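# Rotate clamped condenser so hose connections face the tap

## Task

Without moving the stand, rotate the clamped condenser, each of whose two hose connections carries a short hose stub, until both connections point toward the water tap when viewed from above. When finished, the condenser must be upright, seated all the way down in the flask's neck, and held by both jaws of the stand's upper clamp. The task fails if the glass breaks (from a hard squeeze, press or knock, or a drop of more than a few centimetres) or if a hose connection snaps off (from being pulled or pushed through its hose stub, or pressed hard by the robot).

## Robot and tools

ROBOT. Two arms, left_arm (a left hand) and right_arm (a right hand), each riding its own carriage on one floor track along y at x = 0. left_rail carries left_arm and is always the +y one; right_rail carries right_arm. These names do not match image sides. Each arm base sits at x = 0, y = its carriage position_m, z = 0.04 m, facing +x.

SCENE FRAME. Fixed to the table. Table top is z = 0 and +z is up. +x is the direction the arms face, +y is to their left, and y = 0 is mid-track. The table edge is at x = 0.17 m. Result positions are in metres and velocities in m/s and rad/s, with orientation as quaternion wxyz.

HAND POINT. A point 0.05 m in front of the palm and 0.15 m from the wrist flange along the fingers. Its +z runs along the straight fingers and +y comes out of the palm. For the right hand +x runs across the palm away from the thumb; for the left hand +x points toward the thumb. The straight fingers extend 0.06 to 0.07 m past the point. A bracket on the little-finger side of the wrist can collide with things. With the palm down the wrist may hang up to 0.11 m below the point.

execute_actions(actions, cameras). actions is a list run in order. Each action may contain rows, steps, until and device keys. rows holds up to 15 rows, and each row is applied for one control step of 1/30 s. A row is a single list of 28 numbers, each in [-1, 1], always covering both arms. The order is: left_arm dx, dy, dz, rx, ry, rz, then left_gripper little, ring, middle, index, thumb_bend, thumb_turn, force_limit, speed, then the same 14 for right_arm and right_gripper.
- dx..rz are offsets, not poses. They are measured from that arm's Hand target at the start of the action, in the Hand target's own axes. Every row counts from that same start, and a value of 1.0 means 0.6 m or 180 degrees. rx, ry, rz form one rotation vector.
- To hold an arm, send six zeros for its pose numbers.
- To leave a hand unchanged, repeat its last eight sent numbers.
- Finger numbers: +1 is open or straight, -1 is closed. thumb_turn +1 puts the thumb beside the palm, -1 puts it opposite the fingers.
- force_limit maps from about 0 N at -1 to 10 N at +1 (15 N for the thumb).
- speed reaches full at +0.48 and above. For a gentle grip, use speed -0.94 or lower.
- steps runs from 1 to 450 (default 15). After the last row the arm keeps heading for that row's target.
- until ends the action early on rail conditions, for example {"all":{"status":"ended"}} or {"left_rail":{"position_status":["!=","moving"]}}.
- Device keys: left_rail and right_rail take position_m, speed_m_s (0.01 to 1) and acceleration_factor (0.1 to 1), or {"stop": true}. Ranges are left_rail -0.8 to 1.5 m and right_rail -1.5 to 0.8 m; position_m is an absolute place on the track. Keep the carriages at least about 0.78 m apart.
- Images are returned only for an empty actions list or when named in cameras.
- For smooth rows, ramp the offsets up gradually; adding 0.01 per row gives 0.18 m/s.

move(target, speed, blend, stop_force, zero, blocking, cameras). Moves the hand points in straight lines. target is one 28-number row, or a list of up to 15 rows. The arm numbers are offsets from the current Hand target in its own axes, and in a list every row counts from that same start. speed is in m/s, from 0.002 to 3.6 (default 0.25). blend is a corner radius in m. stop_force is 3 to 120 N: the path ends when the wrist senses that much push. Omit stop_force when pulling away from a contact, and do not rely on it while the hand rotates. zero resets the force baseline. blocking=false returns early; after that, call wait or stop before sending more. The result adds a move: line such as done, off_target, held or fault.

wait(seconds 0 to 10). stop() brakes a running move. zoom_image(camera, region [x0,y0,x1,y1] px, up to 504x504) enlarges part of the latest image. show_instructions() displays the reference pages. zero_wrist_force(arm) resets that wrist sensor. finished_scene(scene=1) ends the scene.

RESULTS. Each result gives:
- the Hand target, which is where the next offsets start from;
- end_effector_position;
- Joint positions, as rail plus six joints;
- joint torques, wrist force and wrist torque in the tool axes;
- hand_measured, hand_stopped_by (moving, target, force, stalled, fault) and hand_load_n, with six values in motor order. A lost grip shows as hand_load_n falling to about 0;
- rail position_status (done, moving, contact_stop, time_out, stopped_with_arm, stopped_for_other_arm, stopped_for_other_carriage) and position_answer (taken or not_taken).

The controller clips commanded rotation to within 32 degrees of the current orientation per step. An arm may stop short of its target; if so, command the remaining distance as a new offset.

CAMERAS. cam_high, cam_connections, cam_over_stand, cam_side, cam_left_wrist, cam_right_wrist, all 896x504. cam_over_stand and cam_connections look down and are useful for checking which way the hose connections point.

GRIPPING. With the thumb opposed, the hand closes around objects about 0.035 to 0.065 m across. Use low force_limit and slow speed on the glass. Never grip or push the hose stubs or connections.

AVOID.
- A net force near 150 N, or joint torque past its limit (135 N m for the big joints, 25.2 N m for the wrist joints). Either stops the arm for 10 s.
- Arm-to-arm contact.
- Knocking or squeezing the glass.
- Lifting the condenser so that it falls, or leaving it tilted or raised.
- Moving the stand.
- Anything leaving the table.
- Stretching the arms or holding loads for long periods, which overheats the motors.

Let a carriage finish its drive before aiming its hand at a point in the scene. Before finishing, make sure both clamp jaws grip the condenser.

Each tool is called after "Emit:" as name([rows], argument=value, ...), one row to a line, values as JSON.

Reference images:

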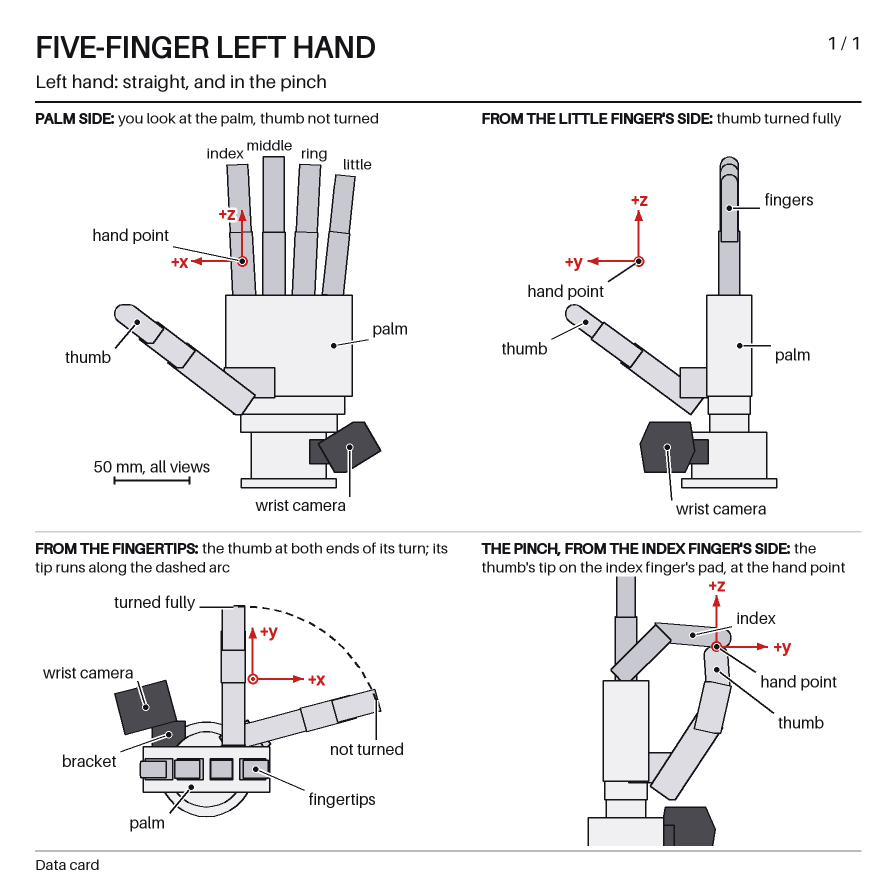

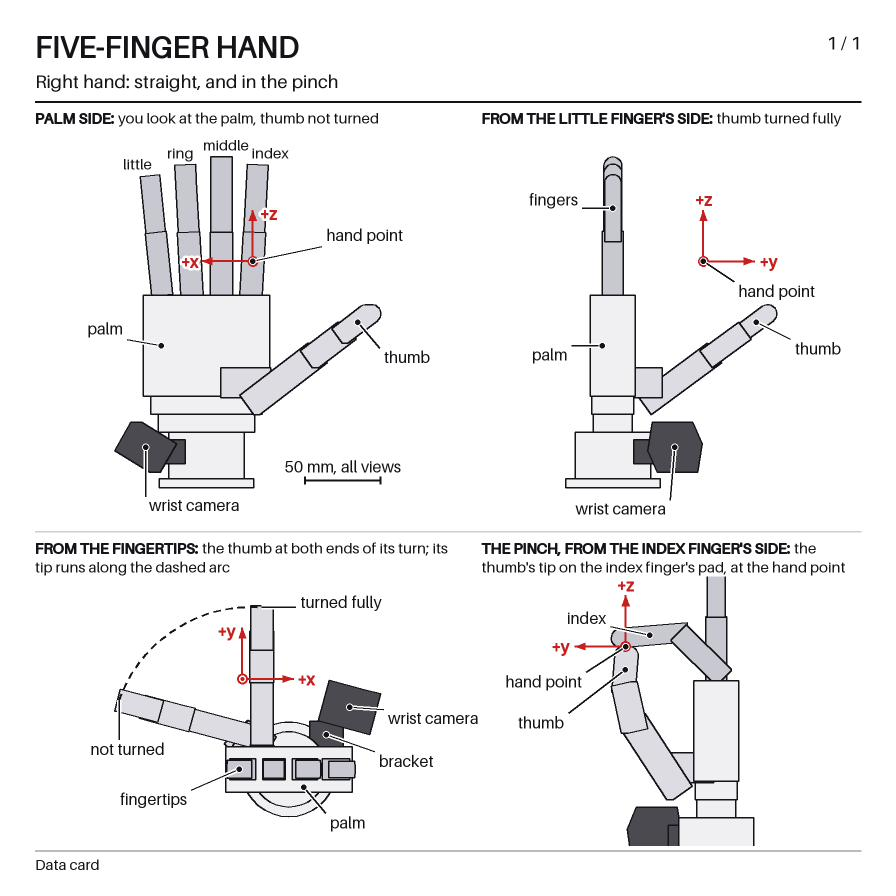

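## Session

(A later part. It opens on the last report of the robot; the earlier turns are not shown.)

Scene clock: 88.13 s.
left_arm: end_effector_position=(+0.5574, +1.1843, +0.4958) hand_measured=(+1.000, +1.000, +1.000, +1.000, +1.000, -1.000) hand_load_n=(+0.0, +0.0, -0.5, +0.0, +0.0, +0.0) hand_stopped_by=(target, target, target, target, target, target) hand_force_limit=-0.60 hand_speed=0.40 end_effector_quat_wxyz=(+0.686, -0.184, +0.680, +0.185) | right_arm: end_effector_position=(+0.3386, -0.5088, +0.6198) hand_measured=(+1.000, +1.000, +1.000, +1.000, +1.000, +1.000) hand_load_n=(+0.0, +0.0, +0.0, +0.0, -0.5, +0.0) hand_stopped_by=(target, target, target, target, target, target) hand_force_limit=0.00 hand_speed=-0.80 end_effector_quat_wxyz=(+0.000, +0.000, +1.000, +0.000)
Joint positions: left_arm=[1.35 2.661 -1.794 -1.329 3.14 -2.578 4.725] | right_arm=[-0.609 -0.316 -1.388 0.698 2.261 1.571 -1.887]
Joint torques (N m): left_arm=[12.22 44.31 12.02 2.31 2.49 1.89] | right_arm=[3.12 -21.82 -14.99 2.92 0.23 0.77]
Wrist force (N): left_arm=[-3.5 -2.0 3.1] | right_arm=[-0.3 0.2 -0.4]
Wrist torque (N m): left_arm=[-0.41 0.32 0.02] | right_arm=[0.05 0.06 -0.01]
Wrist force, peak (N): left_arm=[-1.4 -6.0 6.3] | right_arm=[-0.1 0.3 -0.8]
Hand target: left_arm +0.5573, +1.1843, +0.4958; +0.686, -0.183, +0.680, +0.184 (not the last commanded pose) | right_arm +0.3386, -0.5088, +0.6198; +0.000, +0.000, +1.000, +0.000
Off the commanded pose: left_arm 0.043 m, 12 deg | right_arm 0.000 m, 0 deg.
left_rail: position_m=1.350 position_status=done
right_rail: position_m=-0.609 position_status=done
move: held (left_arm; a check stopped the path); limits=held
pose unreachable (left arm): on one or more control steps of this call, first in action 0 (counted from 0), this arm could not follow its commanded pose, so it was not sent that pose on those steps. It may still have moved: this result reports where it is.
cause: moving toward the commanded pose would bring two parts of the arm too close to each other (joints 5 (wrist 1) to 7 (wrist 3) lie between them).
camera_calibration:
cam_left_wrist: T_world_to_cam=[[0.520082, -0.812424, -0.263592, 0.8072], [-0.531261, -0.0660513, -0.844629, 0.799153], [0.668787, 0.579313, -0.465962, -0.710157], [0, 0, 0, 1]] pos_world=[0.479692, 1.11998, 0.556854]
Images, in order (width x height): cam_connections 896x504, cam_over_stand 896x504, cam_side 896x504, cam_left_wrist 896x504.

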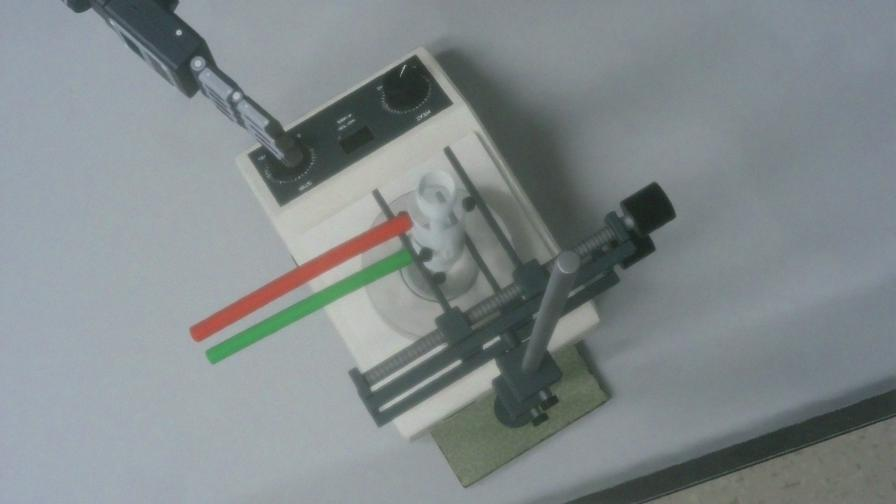

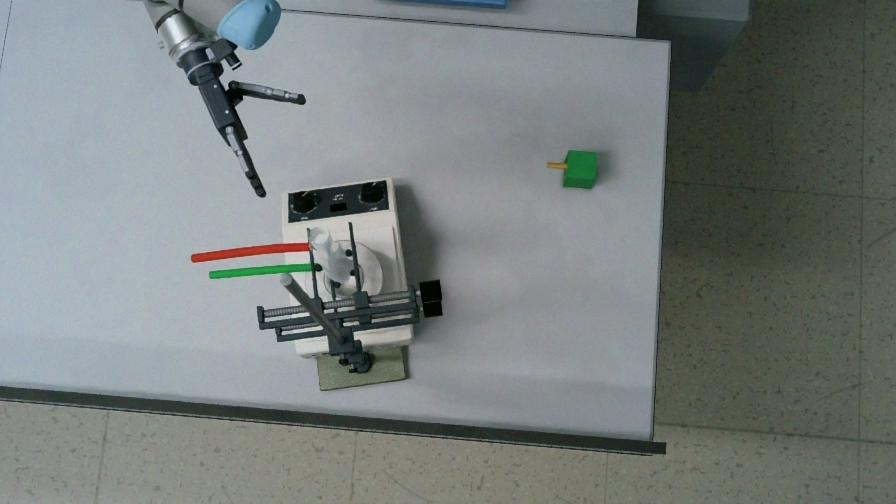

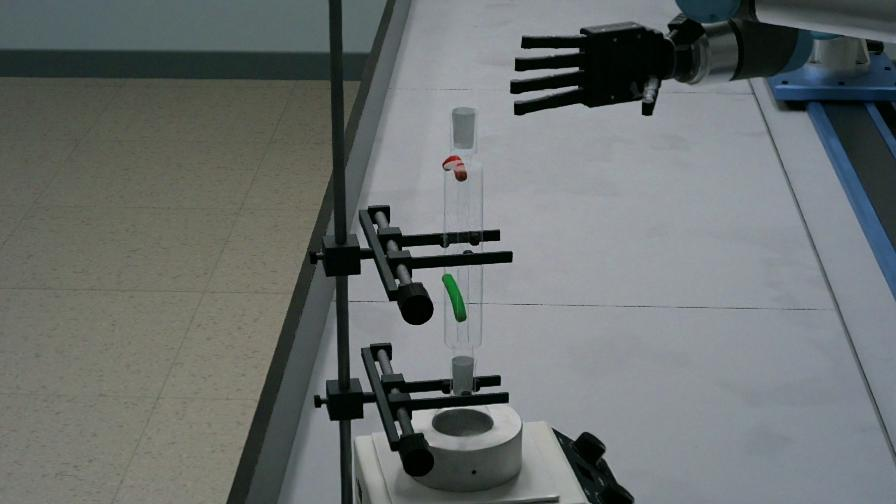

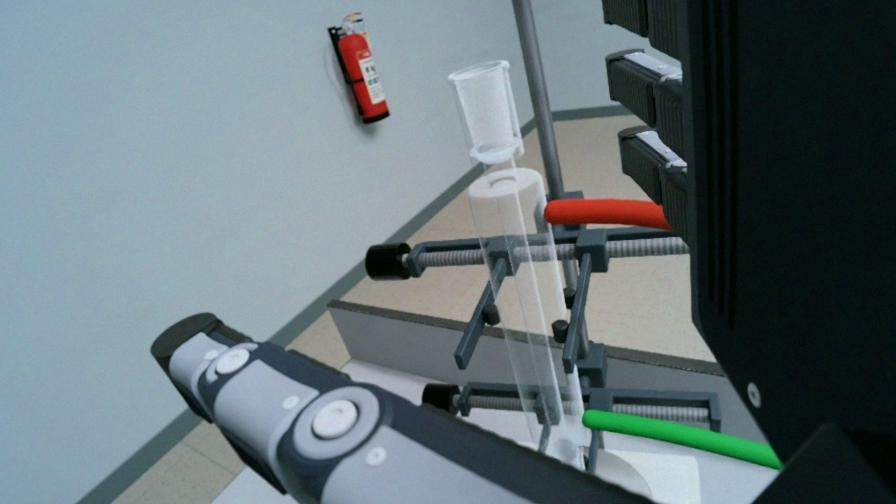

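Emit:
execute_actions([
  {"left_rail": {"position_m": 1.2}, "steps": 90, "until": {"left_rail": {"position_status": ["!=", "moving"]}}},
])

Emit:
move(target=[0.0147,0.1520,0.1607,-0.0661,0,0, 1,1,1,1,1,-1,-0.6,0.4, 0,0,0,0,0,0,1,1,1,1,1,1,0,-0.8], speed=0.25, cameras=["cam_side", "cam_left_wrist", "cam_over_stand", "cam_connections"])

Scene clock: 91.73 s.
left_arm: end_effector_position=(+0.5573, +1.0344, +0.4958) hand_measured=(+1.000, +1.000, +1.000, +1.000, +1.000, -1.000) hand_load_n=(+0.0, +0.0, +0.0, +0.0, -0.5, +0.5) hand_stopped_by=(target, target, target, target, target, target) hand_force_limit=-0.60 hand_speed=0.40 end_effector_quat_wxyz=(+0.686, -0.183, +0.680, +0.184) | right_arm: end_effector_position=(+0.3386, -0.5088, +0.6198) hand_measured=(+1.000, +1.000, +1.000, +1.000, +1.000, +1.000) hand_load_n=(+0.0, +0.0, +0.0, +0.0, +0.0, +0.0) hand_stopped_by=(target, target, target, target, target, target) hand_force_limit=0.00 hand_speed=-0.80 end_effector_quat_wxyz=(+0.000, +0.000, +1.000, +0.000)
Joint positions: left_arm=[1.2 2.661 -1.794 -1.33 3.14 -2.577 4.725] | right_arm=[-0.609 -0.316 -1.388 0.698 2.261 1.571 -1.887]
Joint torques (N m): left_arm=[-6.74 28.68 13.73 1.43 1.56 2.07] | right_arm=[2.98 -21.26 -15.09 2.98 0.24 0.73]
Wrist force (N): left_arm=[-3.4 -2.0 3.2] | right_arm=[0.1 -0.2 -0.2]
Wrist torque (N m): left_arm=[-0.42 0.32 0.02] | right_arm=[-0.03 0.00 -0.01]
Wrist force, peak (N): left_arm=[-3.8 -0.1 4.3] | right_arm=[-0.3 -0.4 -0.5]
Hand target: left_arm +0.5573, +1.0344, +0.4958; +0.686, -0.183, +0.680, +0.184 (not the last commanded pose) | right_arm +0.3386, -0.5088, +0.6198; +0.000, +0.000, +1.000, +0.000
Off the commanded pose: left_arm 0.043 m, 12 deg | right_arm 0.000 m, 0 deg.
left_rail: position_m=1.200 position_status=done
right_rail: position_m=-0.609 position_status=done

Scene clock: 92.93 s.
left_arm: end_effector_position=(+0.5949, +1.1615, +0.4877) hand_measured=(+1.000, +1.000, +1.000, +1.000, +1.000, -1.000) hand_load_n=(+0.0, +0.0, +0.0, +0.0, +0.0, +0.5) hand_stopped_by=(target, target, target, target, target, target) hand_force_limit=-0.60 hand_speed=0.40 end_effector_quat_wxyz=(+0.663, -0.253, +0.657, +0.254) | right_arm: end_effector_position=(+0.3386, -0.5088, +0.6198) hand_measured=(+1.000, +1.000, +1.000, +1.000, +1.000, +1.000) hand_load_n=(+0.0, +0.0, +0.0, +0.0, +0.0, +0.0) hand_stopped_by=(target, target, target, target, target, target) hand_force_limit=0.00 hand_speed=-0.80 end_effector_quat_wxyz=(+0.000, +0.000, +1.000, +0.000)
Joint positions: left_arm=[1.2 2.894 -1.816 -1.322 3.153 -2.552 4.722] | right_arm=[-0.609 -0.316 -1.388 0.698 2.261 1.571 -1.887]
Joint torques (N m): left_arm=[12.54 24.84 30.25 -0.53 2.6 -2.17] | right_arm=[3.14 -21.42 -14.66 3.03 0.17 0.74]
Wrist force (N): left_arm=[-3.6 -2.3 3.3] | right_arm=[-0.1 -0.1 -0.4]
Wrist torque (N m): left_arm=[-0.47 0.35 0.04] | right_arm=[0.00 0.03 -0.01]
Wrist force, peak (N): left_arm=[-3.4 -2.1 4.5] | right_arm=[-0.6 -0.2 -0.5]
Hand target: left_arm +0.5950, +1.1616, +0.4877; +0.663, -0.254, +0.657, +0.254 | right_arm +0.3386, -0.5088, +0.6198; +0.000, +0.000, +1.000, +0.000
Off the commanded pose: left_arm 0.000 m, 0 deg | right_arm 0.000 m, 0 deg.
left_rail: position_m=1.200 position_status=done
right_rail: position_m=-0.609 position_status=done
move: done
camera_calibration:
cam_left_wrist: T_world_to_cam=[[0.676327, -0.688449, -0.261953, 0.529274], [-0.505557, -0.175204, -0.844817, 0.922403], [0.535718, 0.703805, -0.466546, -0.79082], [0, 0, 0, 1]] pos_world=[0.532022, 1.08257, 0.548953]
Images, in order (width x height): cam_connections 896x504, cam_over_stand 896x504, cam_side 896x504, cam_left_wrist 896x504.

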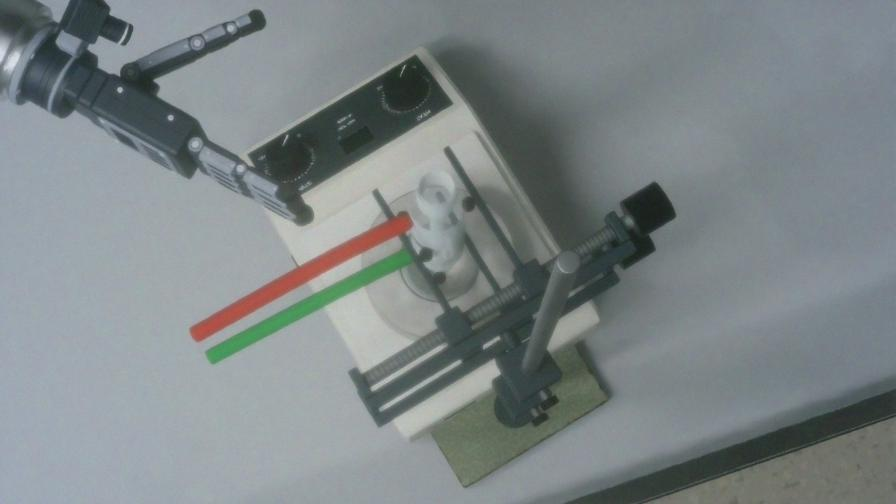

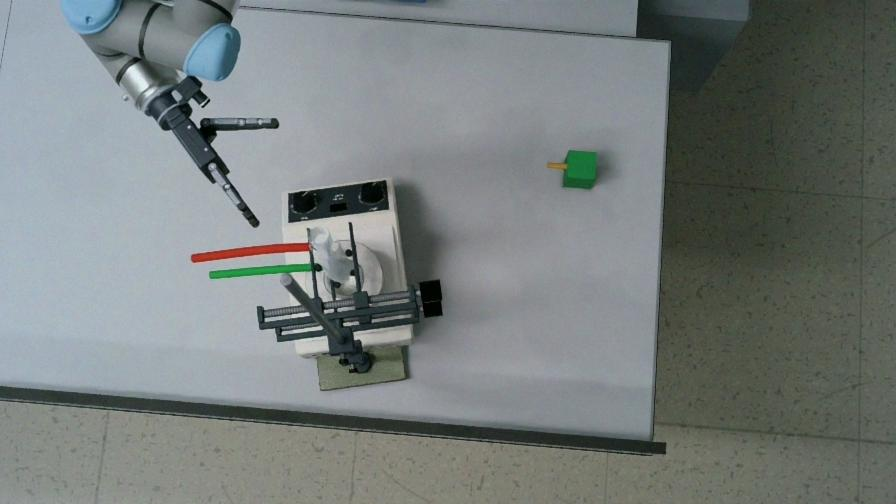

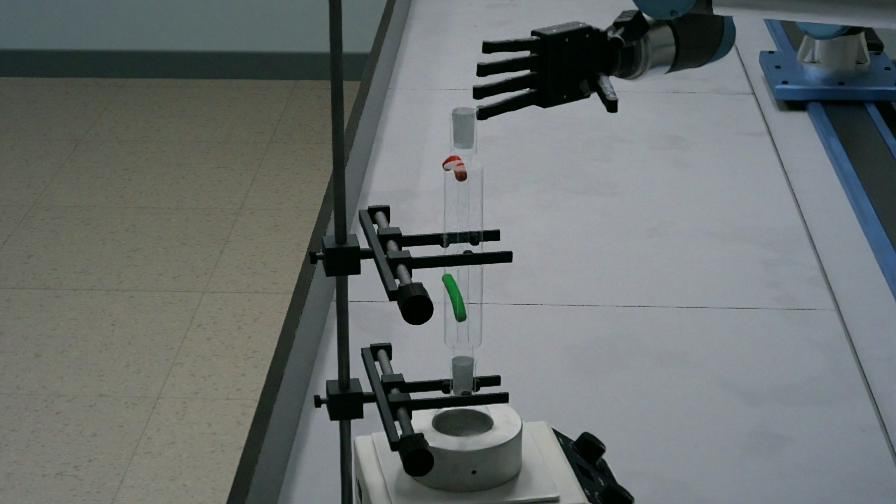

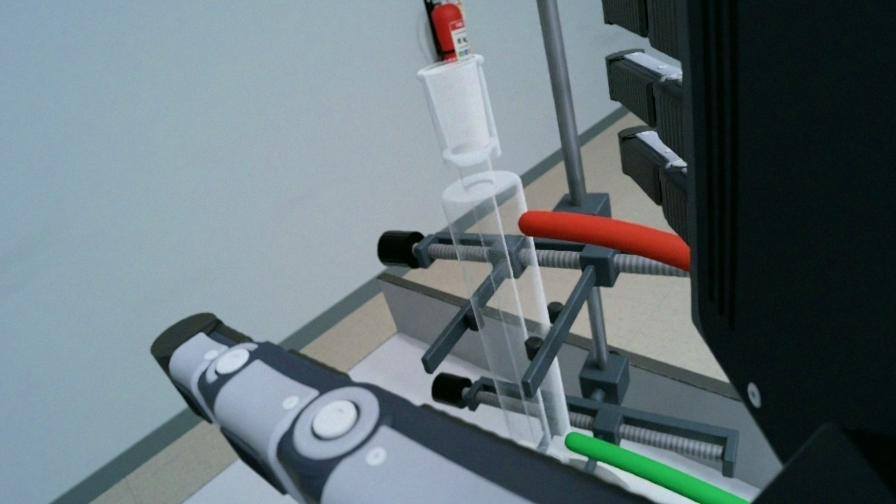

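Emit:
move(target=[0,0,0.22,0,0,0, 1,1,1,1,1,-1,-0.6,0.4, 0,0,0,0,0,0,1,1,1,1,1,1,0,-0.8], speed=0.1, cameras=["cam_side", "cam_left_wrist", "cam_over_stand", "cam_connections"])

Scene clock: 97.23 s.
left_arm: end_effector_position=(+0.6929, +1.2500, +0.4889) hand_measured=(+1.000, +1.000, +1.000, +1.000, +1.000, -1.000) hand_load_n=(+0.0, +0.0, +0.0, +0.0, +0.0, +0.0) hand_stopped_by=(target, target, target, target, target, target) hand_force_limit=-0.60 hand_speed=0.40 end_effector_quat_wxyz=(+0.663, -0.254, +0.657, +0.254) | right_arm: end_effector_position=(+0.3386, -0.5088, +0.6198) hand_measured=(+1.000, +1.000, +1.000, +1.000, +1.000, +1.000) hand_load_n=(+0.0, +0.0, +0.0, +0.0, +0.0, +0.0) hand_stopped_by=(target, target, target, target, target, target) hand_force_limit=0.00 hand_speed=-0.80 end_effector_quat_wxyz=(+0.000, +0.000, +1.000, +0.000)
Joint positions: left_arm=[1.2 3.089 -1.962 -1.123 3.097 -2.358 4.718] | right_arm=[-0.609 -0.316 -1.388 0.698 2.261 1.571 -1.887]
Joint torques (N m): left_arm=[11.24 29.64 26.92 -0.47 2.63 -2.09] | right_arm=[3.4 -20.82 -15.36 2.96 0.23 0.78]
Wrist force (N): left_arm=[-3.5 -2.0 3.2] | right_arm=[0.0 -0.1 -0.3]
Wrist torque (N m): left_arm=[-0.41 0.33 0.01] | right_arm=[0.00 0.01 -0.01]
Wrist force, peak (N): left_arm=[-3.8 -2.5 3.4] | right_arm=[0.0 -0.4 -0.7]
Hand target: left_arm +0.6930, +1.2501, +0.4889; +0.663, -0.254, +0.657, +0.254 | right_arm +0.3386, -0.5088, +0.6198; +0.000, +0.000, +1.000, +0.000
Off the commanded pose: left_arm 0.000 m, 0 deg | right_arm 0.000 m, 0 deg.
left_rail: position_m=1.200 position_status=done
right_rail: position_m=-0.609 position_status=done
move: done
camera_calibration:
cam_left_wrist: T_world_to_cam=[[0.67652, -0.688264, -0.261941, 0.523934], [-0.505461, -0.1753, -0.844854, 0.988472], [0.535565, 0.703962, -0.466485, -0.905284], [0, 0, 0, 1]] pos_world=[0.630021, 1.17117, 0.550053]
Images, in order (width x height): cam_connections 896x504, cam_over_stand 896x504, cam_side 896x504, cam_left_wrist 896x504.

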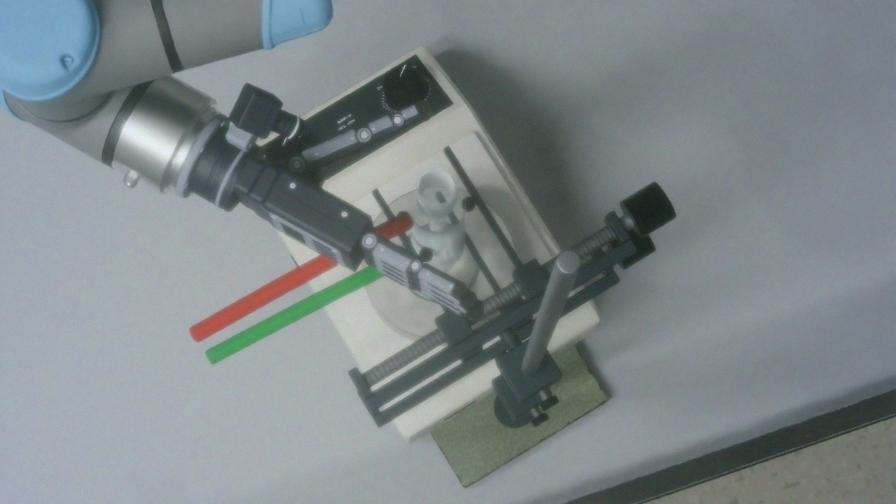

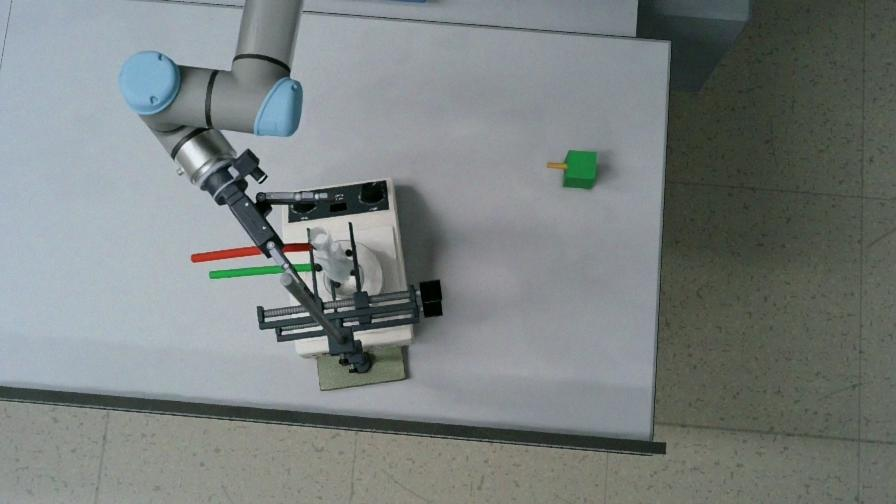

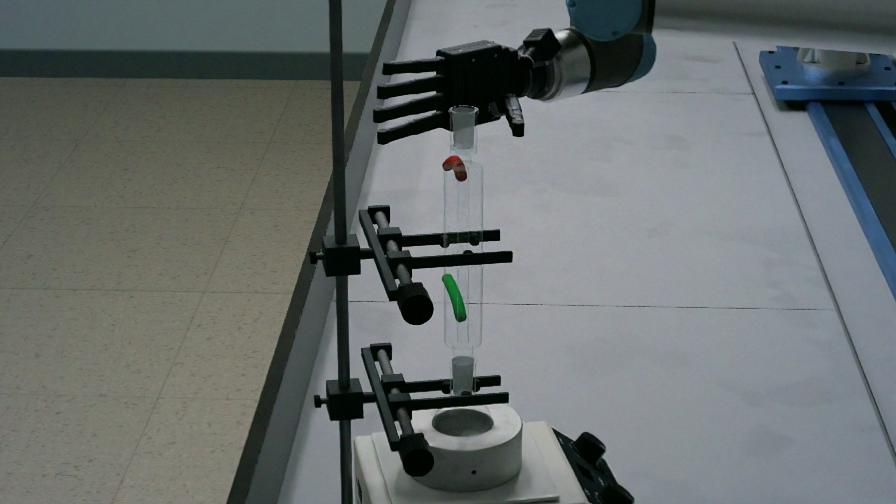

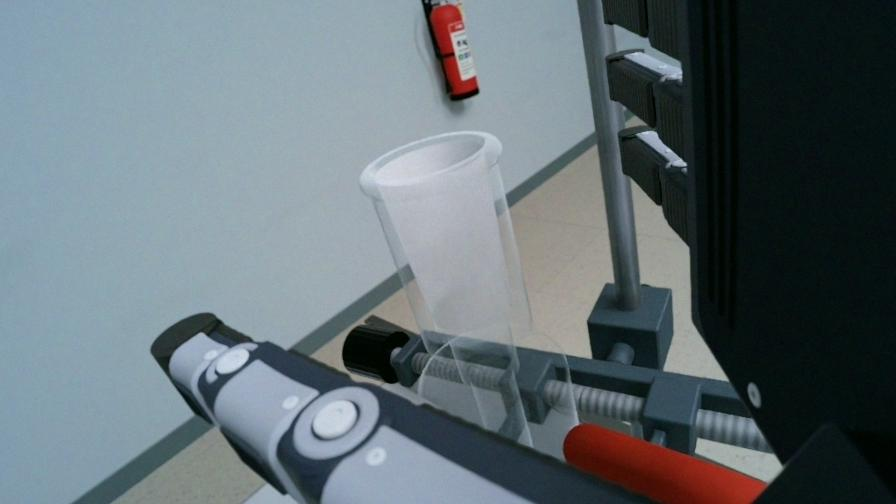

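Emit:
execute_actions([
  {"rows": [[0.005,0,0,0,0,0, 1,1,0.25,0.25,0.65,-1,-0.7,-0.3, 0,0,0,0,0,0,1,1,1,1,1,1,0,-0.8]], "steps": 35},
], cameras=["cam_side", "cam_left_wrist"])

Scene clock: 99.60 s.
left_arm: end_effector_position=(+0.6930, +1.2501, +0.4859) hand_measured=(+1.000, +1.000, +0.250, +0.250, +0.650, -1.000) hand_load_n=(+0.0, +0.0, +0.0, +0.0, +0.0, +0.5) hand_stopped_by=(target, target, target, target, target, target) hand_force_limit=-0.70 hand_speed=-0.30 end_effector_quat_wxyz=(+0.663, -0.254, +0.657, +0.254) | right_arm: end_effector_position=(+0.3386, -0.5088, +0.6198) hand_measured=(+1.000, +1.000, +1.000, +1.000, +1.000, +1.000) hand_load_n=(+0.0, +0.0, +0.0, +0.0, +0.0, +0.0) hand_stopped_by=(target, target, target, target, target, target) hand_force_limit=0.00 hand_speed=-0.80 end_effector_quat_wxyz=(+0.000, +0.000, +1.000, +0.000)
Joint positions: left_arm=[1.2 3.089 -1.962 -1.131 3.105 -2.357 4.718] | right_arm=[-0.609 -0.316 -1.388 0.698 2.261 1.571 -1.887]
Joint torques (N m): left_arm=[11.84 50.92 12.58 2.58 2.31 1.93] | right_arm=[4.18 -20.96 -15.05 3.02 0.25 0.85]
Wrist force (N): left_arm=[-3.5 -2.0 3.2] | right_arm=[0.0 0.0 -0.4]
Wrist torque (N m): left_arm=[-0.42 0.34 0.01] | right_arm=[0.02 0.01 -0.01]
Wrist force, peak (N): left_arm=[-3.9 -2.0 3.2] | right_arm=[0.2 -0.3 -0.6]
Hand target: left_arm +0.6930, +1.2501, +0.4859; +0.663, -0.254, +0.657, +0.254 | right_arm +0.3386, -0.5088, +0.6198; +0.000, +0.000, +1.000, +0.000
Off the commanded pose: left_arm 0.000 m, 0 deg | right_arm 0.000 m, 0 deg.
left_rail: position_m=1.200 position_status=done
right_rail: position_m=-0.609 position_status=done
camera_calibration:
cam_left_wrist: T_world_to_cam=[[0.676507, -0.688282, -0.261928, 0.523103], [-0.505506, -0.175361, -0.844815, 0.986066], [0.535539, 0.703929, -0.466564, -0.90664], [0, 0, 0, 1]] pos_world=[0.630122, 1.17117, 0.547053]
Images, in order (width x height): cam_side 896x504, cam_left_wrist 896x504.

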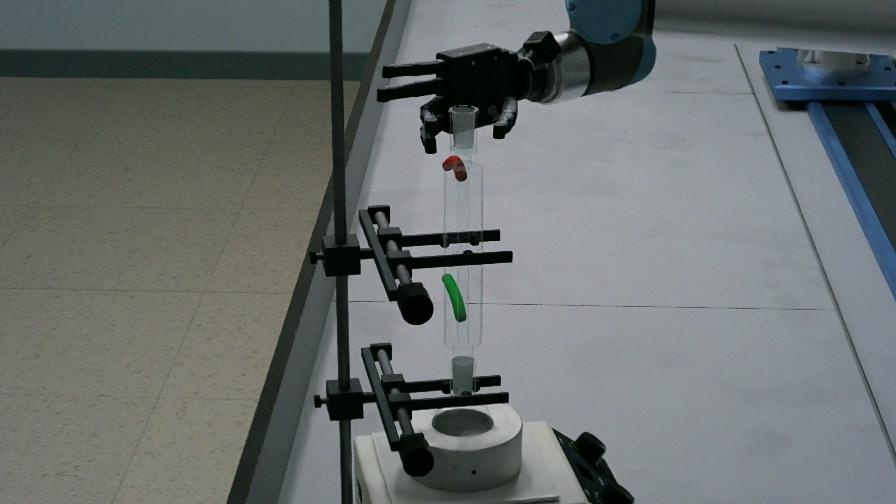

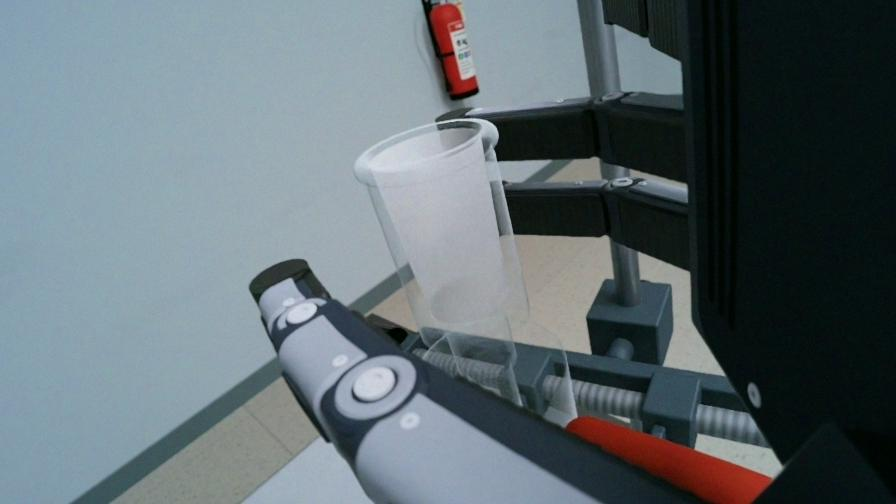

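Emit:
execute_actions([
  {"rows": [[0,0,0,0,0,0, 1,1,-0.5,-0.5,-0.1,-1,-0.7,-0.92, 0,0,0,0,0,0,1,1,1,1,1,1,0,-0.8]], "steps": 110},
], cameras=["cam_side", "cam_left_wrist", "cam_connections"])

Scene clock: 104.10 s.
left_arm: end_effector_position=(+0.6930, +1.2501, +0.4859) hand_measured=(+1.000, +1.000, -0.018, -0.010, +0.344, -1.000) hand_load_n=(+0.0, +0.0, +3.5, +1.0, +2.0, +0.0) hand_stopped_by=(target, target, force, force, force, target) hand_force_limit=-0.70 hand_speed=-0.92 end_effector_quat_wxyz=(+0.663, -0.254, +0.657, +0.254) | right_arm: end_effector_position=(+0.3386, -0.5088, +0.6198) hand_measured=(+1.000, +1.000, +1.000, +1.000, +1.000, +1.000) hand_load_n=(+0.0, +0.0, +0.0, +0.0, +0.0, +0.0) hand_stopped_by=(target, target, target, target, target, target) hand_force_limit=0.00 hand_speed=-0.80 end_effector_quat_wxyz=(+0.000, +0.000, +1.000, +0.000)
Joint positions: left_arm=[1.2 3.089 -1.962 -1.131 3.105 -2.357 4.718] | right_arm=[-0.609 -0.316 -1.388 0.698 2.261 1.571 -1.887]
Joint torques (N m): left_arm=[-8.41 50.74 12.7 -0.37 -2.93 1.91] | right_arm=[3.91 -20.57 -15.15 3.11 0.14 0.88]
Wrist force (N): left_arm=[-4.2 -2.4 7.1] | right_arm=[0.1 -0.1 -0.5]
Wrist torque (N m): left_arm=[-0.41 0.42 0.02] | right_arm=[0.02 0.00 0.00]
Wrist force, peak (N): left_arm=[-4.2 -2.8 7.6] | right_arm=[0.0 -0.1 -1.0]
Hand target: left_arm +0.6930, +1.2501, +0.4859; +0.663, -0.254, +0.657, +0.254 | right_arm +0.3386, -0.5088, +0.6198; +0.000, +0.000, +1.000, +0.000
Off the commanded pose: left_arm 0.000 m, 0 deg | right_arm 0.000 m, 0 deg.
left_rail: position_m=1.200 position_status=done
right_rail: position_m=-0.609 position_status=done
camera_calibration:
cam_left_wrist: T_world_to_cam=[[0.676507, -0.688282, -0.261928, 0.523103], [-0.505506, -0.175361, -0.844815, 0.986066], [0.535539, 0.703929, -0.466564, -0.90664], [0, 0, 0, 1]] pos_world=[0.630122, 1.17117, 0.547053]
Images, in order (width x height): cam_connections 896x504, cam_side 896x504, cam_left_wrist 896x504.

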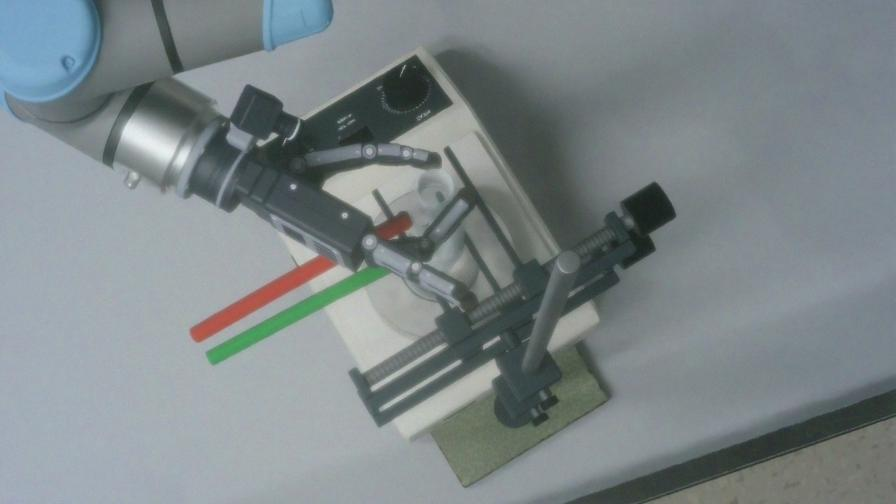

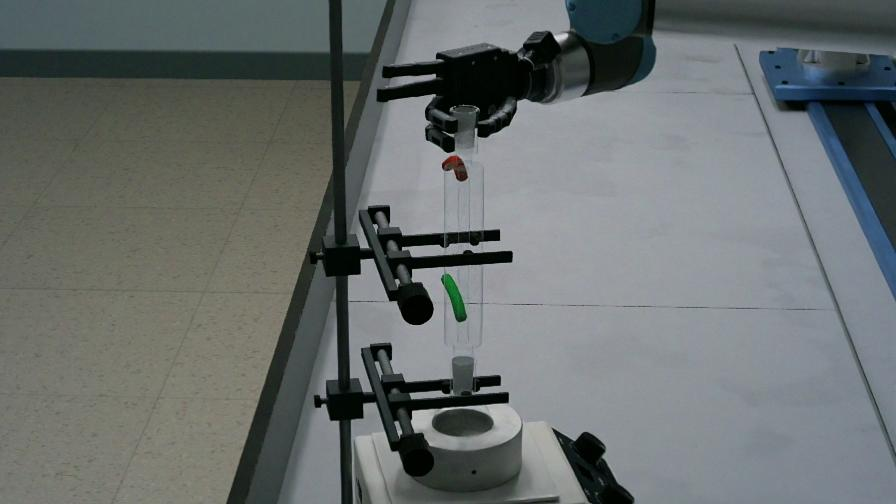

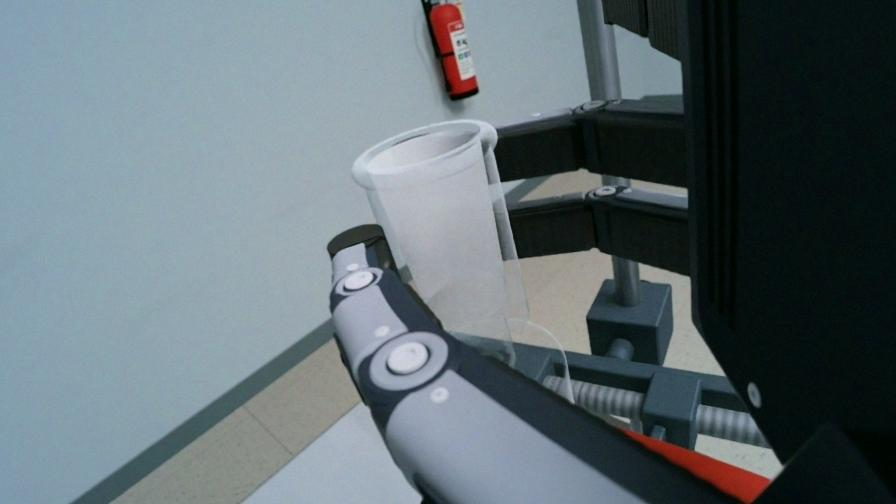

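Emit:
move(target=[0,0,0,0.0833,0,0, 1,1,-0.5,-0.5,-0.1,-1,-0.7,-0.92, 0,0,0,0,0,0,1,1,1,1,1,1,0,-0.8], speed=0.12, cameras=["cam_side", "cam_left_wrist", "cam_connections", "cam_over_stand"])

Scene clock: 106.13 s.
left_arm: end_effector_position=(+0.6930, +1.2501, +0.4859) hand_measured=(+1.000, +1.000, -0.018, -0.010, +0.344, -1.000) hand_load_n=(+0.0, +0.0, +5.5, +2.5, +0.0, +0.0) hand_stopped_by=(target, target, force, force, force, target) hand_force_limit=-0.70 hand_speed=-0.92 end_effector_quat_wxyz=(+0.691, -0.165, +0.684, +0.166) end_effector_velocity=(+0.001, -0.001, -0.001) end_effector_angular_velocity=(-0.001, +0.000, -0.004) | right_arm: end_effector_position=(+0.3386, -0.5088, +0.6198) hand_measured=(+1.000, +1.000, +1.000, +1.000, +1.000, +1.000) hand_load_n=(+0.0, +0.0, +0.0, +0.0, +0.0, +0.0) hand_stopped_by=(target, target, target, target, target, target) hand_force_limit=0.00 hand_speed=-0.80 end_effector_quat_wxyz=(+0.000, +0.000, +1.000, +0.000)
Joint positions: left_arm=[1.2 3.174 -1.809 -1.336 3.155 -2.011 4.716] | right_arm=[-0.609 -0.316 -1.388 0.698 2.261 1.571 -1.887]
Joint velocities: left_arm=[0 0.001 0 -0.002 0.001 0.005 -0.001] | right_arm=[within noise]
Joint torques (N m): left_arm=[5.67 47.42 10.73 2.13 3.36 2.18] | right_arm=[3.9 -21.32 -15.27 3.12 0.21 0.96]
Wrist force (N): left_arm=[-2.7 4.6 13.7] | right_arm=[0.2 -0.2 -0.3]
Wrist torque (N m): left_arm=[-0.41 0.49 -0.09] | right_arm=[-0.02 -0.01 0.00]
Wrist force, peak (N): left_arm=[-4.0 8.9 18.2] | right_arm=[-0.2 -0.2 -0.8]
Hand target: left_arm +0.6930, +1.2501, +0.4859; +0.691, -0.165, +0.684, +0.166 | right_arm +0.3386, -0.5088, +0.6198; +0.000, +0.000, +1.000, +0.000
Off the commanded pose: left_arm 0.000 m, 0 deg | right_arm 0.000 m, 0 deg.
left_rail: position_m=1.200 position_status=done
right_rail: position_m=-0.609 position_status=done
move: done
camera_calibration:
cam_left_wrist: T_world_to_cam=[[0.475376, -0.839209, -0.264093, 0.852219], [-0.534243, -0.0368592, -0.844527, 0.832691], [0.699001, 0.542558, -0.465864, -0.818567], [0, 0, 0, 1]] pos_world=[0.611914, 1.19, 0.546954]
Images, in order (width x height): cam_connections 896x504, cam_over_stand 896x504, cam_side 896x504, cam_left_wrist 896x504.

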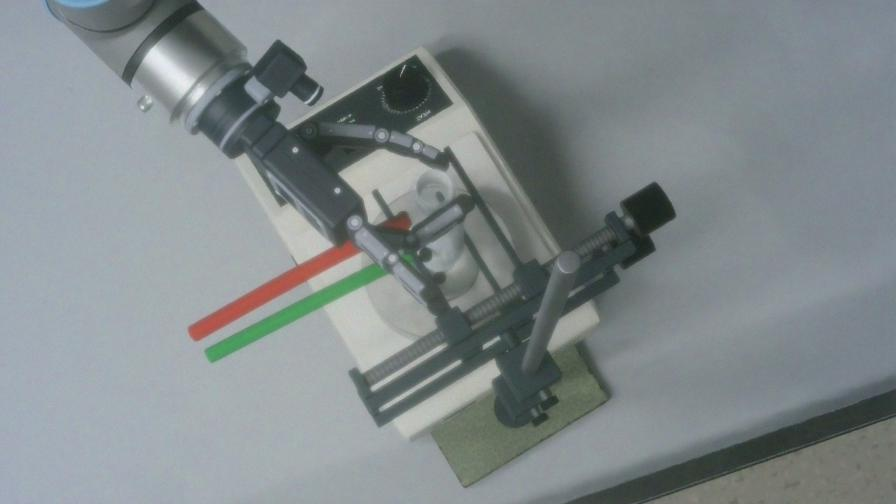

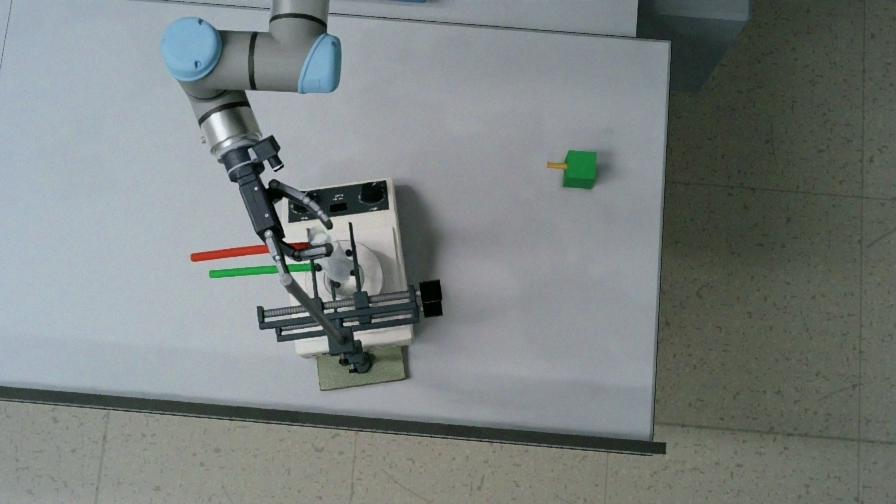

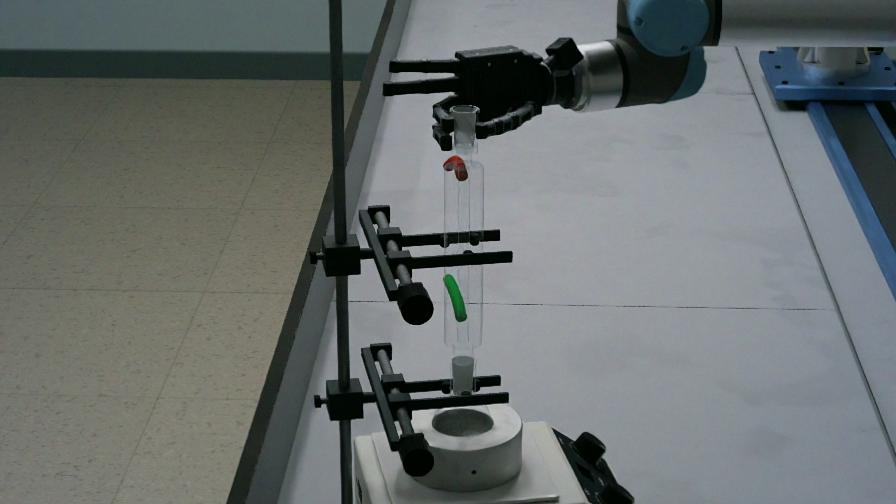

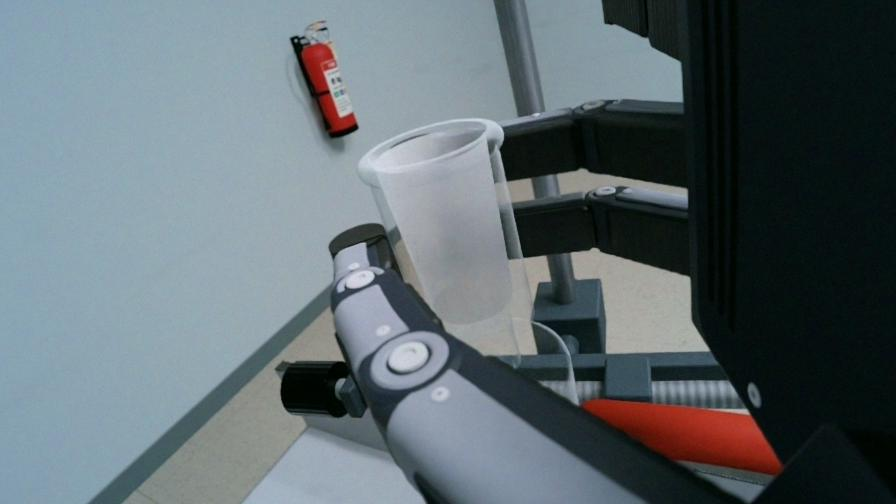

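Emit:
execute_actions([
  {"rows": [[0,0,0,0,0,0, 1,1,0.15,0.15,0.5,-1,-0.7,-0.8, 0,0,0,0,0,0,1,1,1,1,1,1,0,-0.8]], "steps": 25},
  {"rows": [[0,0,0,0,0,0, 1,1,1,1,1,-1,-0.6,0.3, 0,0,0,0,0,0,1,1,1,1,1,1,0,-0.8]], "steps": 22},
], cameras=["cam_side", "cam_left_wrist", "cam_connections", "cam_over_stand"])

Scene clock: 110.30 s.
left_arm: end_effector_position=(+0.6930, +1.2501, +0.4859) hand_measured=(+1.000, +1.000, +1.000, +1.000, +1.000, -1.000) hand_load_n=(+0.0, +0.0, +0.0, +0.0, +0.0, +0.0) hand_stopped_by=(target, target, target, target, target, target) hand_force_limit=-0.60 hand_speed=0.30 end_effector_quat_wxyz=(+0.691, -0.165, +0.684, +0.166) | right_arm: end_effector_position=(+0.3386, -0.5088, +0.6198) hand_measured=(+1.000, +1.000, +1.000, +1.000, +1.000, +1.000) hand_load_n=(+0.0, +0.0, +0.0, +0.0, +0.0, +0.0) hand_stopped_by=(target, target, target, target, target, target) hand_force_limit=0.00 hand_speed=-0.80 end_effector_quat_wxyz=(+0.000, +0.000, +1.000, +0.000)
Joint positions: left_arm=[1.2 3.174 -1.809 -1.336 3.155 -2.011 4.716] | right_arm=[-0.609 -0.316 -1.388 0.698 2.261 1.571 -1.887]
Joint torques (N m): left_arm=[9.59 24.33 13.48 2.4 -2.37 2.1] | right_arm=[4.12 -20.82 -14.72 3.18 0.2 0.9]
Wrist force (N): left_arm=[-3.6 -2.1 3.5] | right_arm=[-0.1 0.0 -0.4]
Wrist torque (N m): left_arm=[-0.45 0.36 0.02] | right_arm=[0.02 0.03 -0.01]
Wrist force, peak (N): left_arm=[-2.4 4.5 14.0] | right_arm=[0.0 -0.1 -0.8]
Hand target: left_arm +0.6930, +1.2501, +0.4859; +0.691, -0.165, +0.684, +0.166 | right_arm +0.3386, -0.5088, +0.6198; +0.000, +0.000, +1.000, +0.000
Off the commanded pose: left_arm 0.000 m, 0 deg | right_arm 0.000 m, 0 deg.
left_rail: position_m=1.200 position_status=done
right_rail: position_m=-0.609 position_status=done
camera_calibration:
cam_left_wrist: T_world_to_cam=[[0.475206, -0.839309, -0.264083, 0.852436], [-0.534212, -0.0367313, -0.844552, 0.832533], [0.69914, 0.542413, -0.465824, -0.818501], [0, 0, 0, 1]] pos_world=[0.611913, 1.19, 0.546954]
Images, in order (width x height): cam_connections 896x504, cam_over_stand 896x504, cam_side 896x504, cam_left_wrist 896x504.

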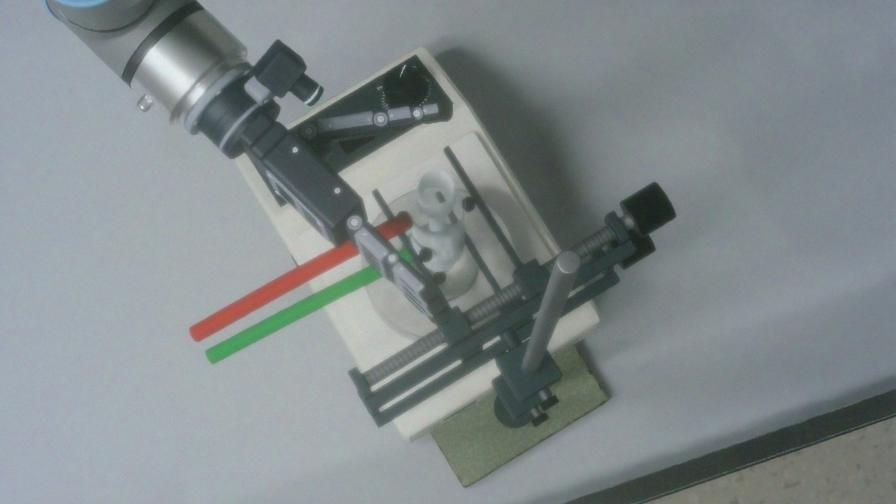

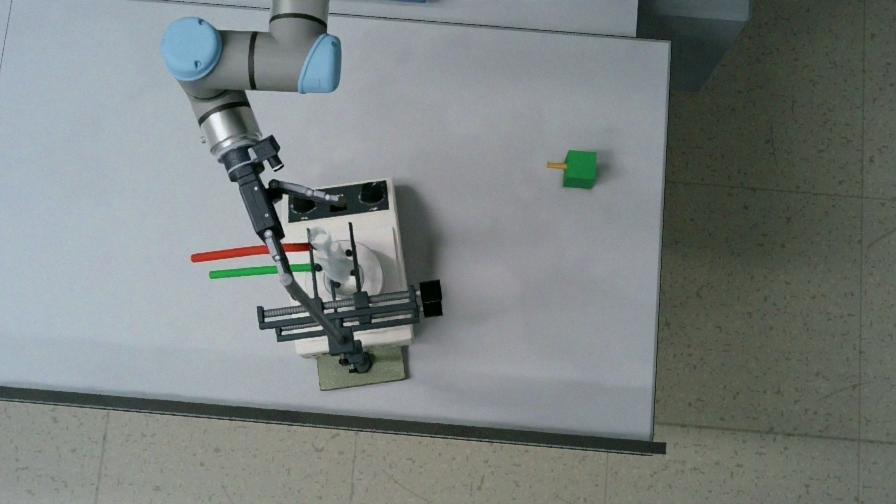

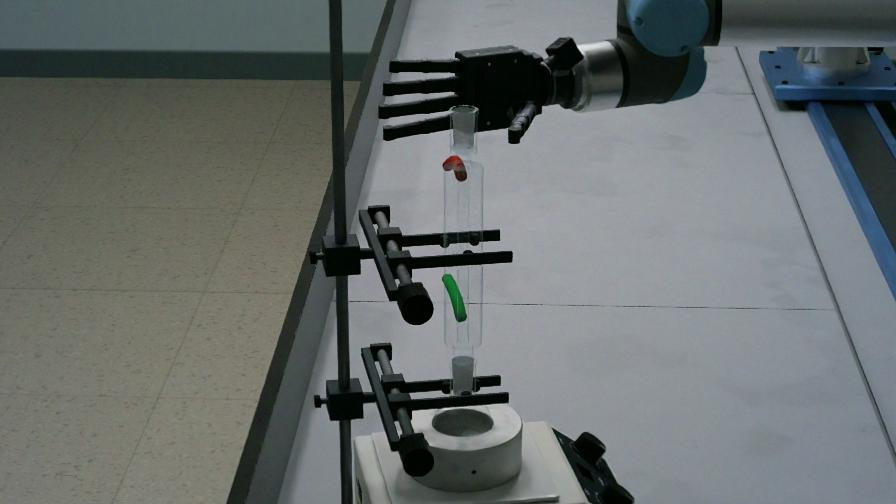

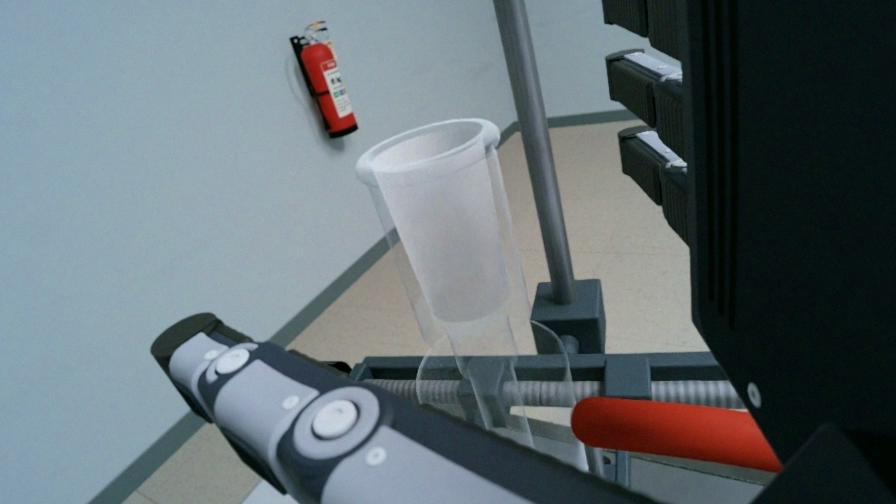

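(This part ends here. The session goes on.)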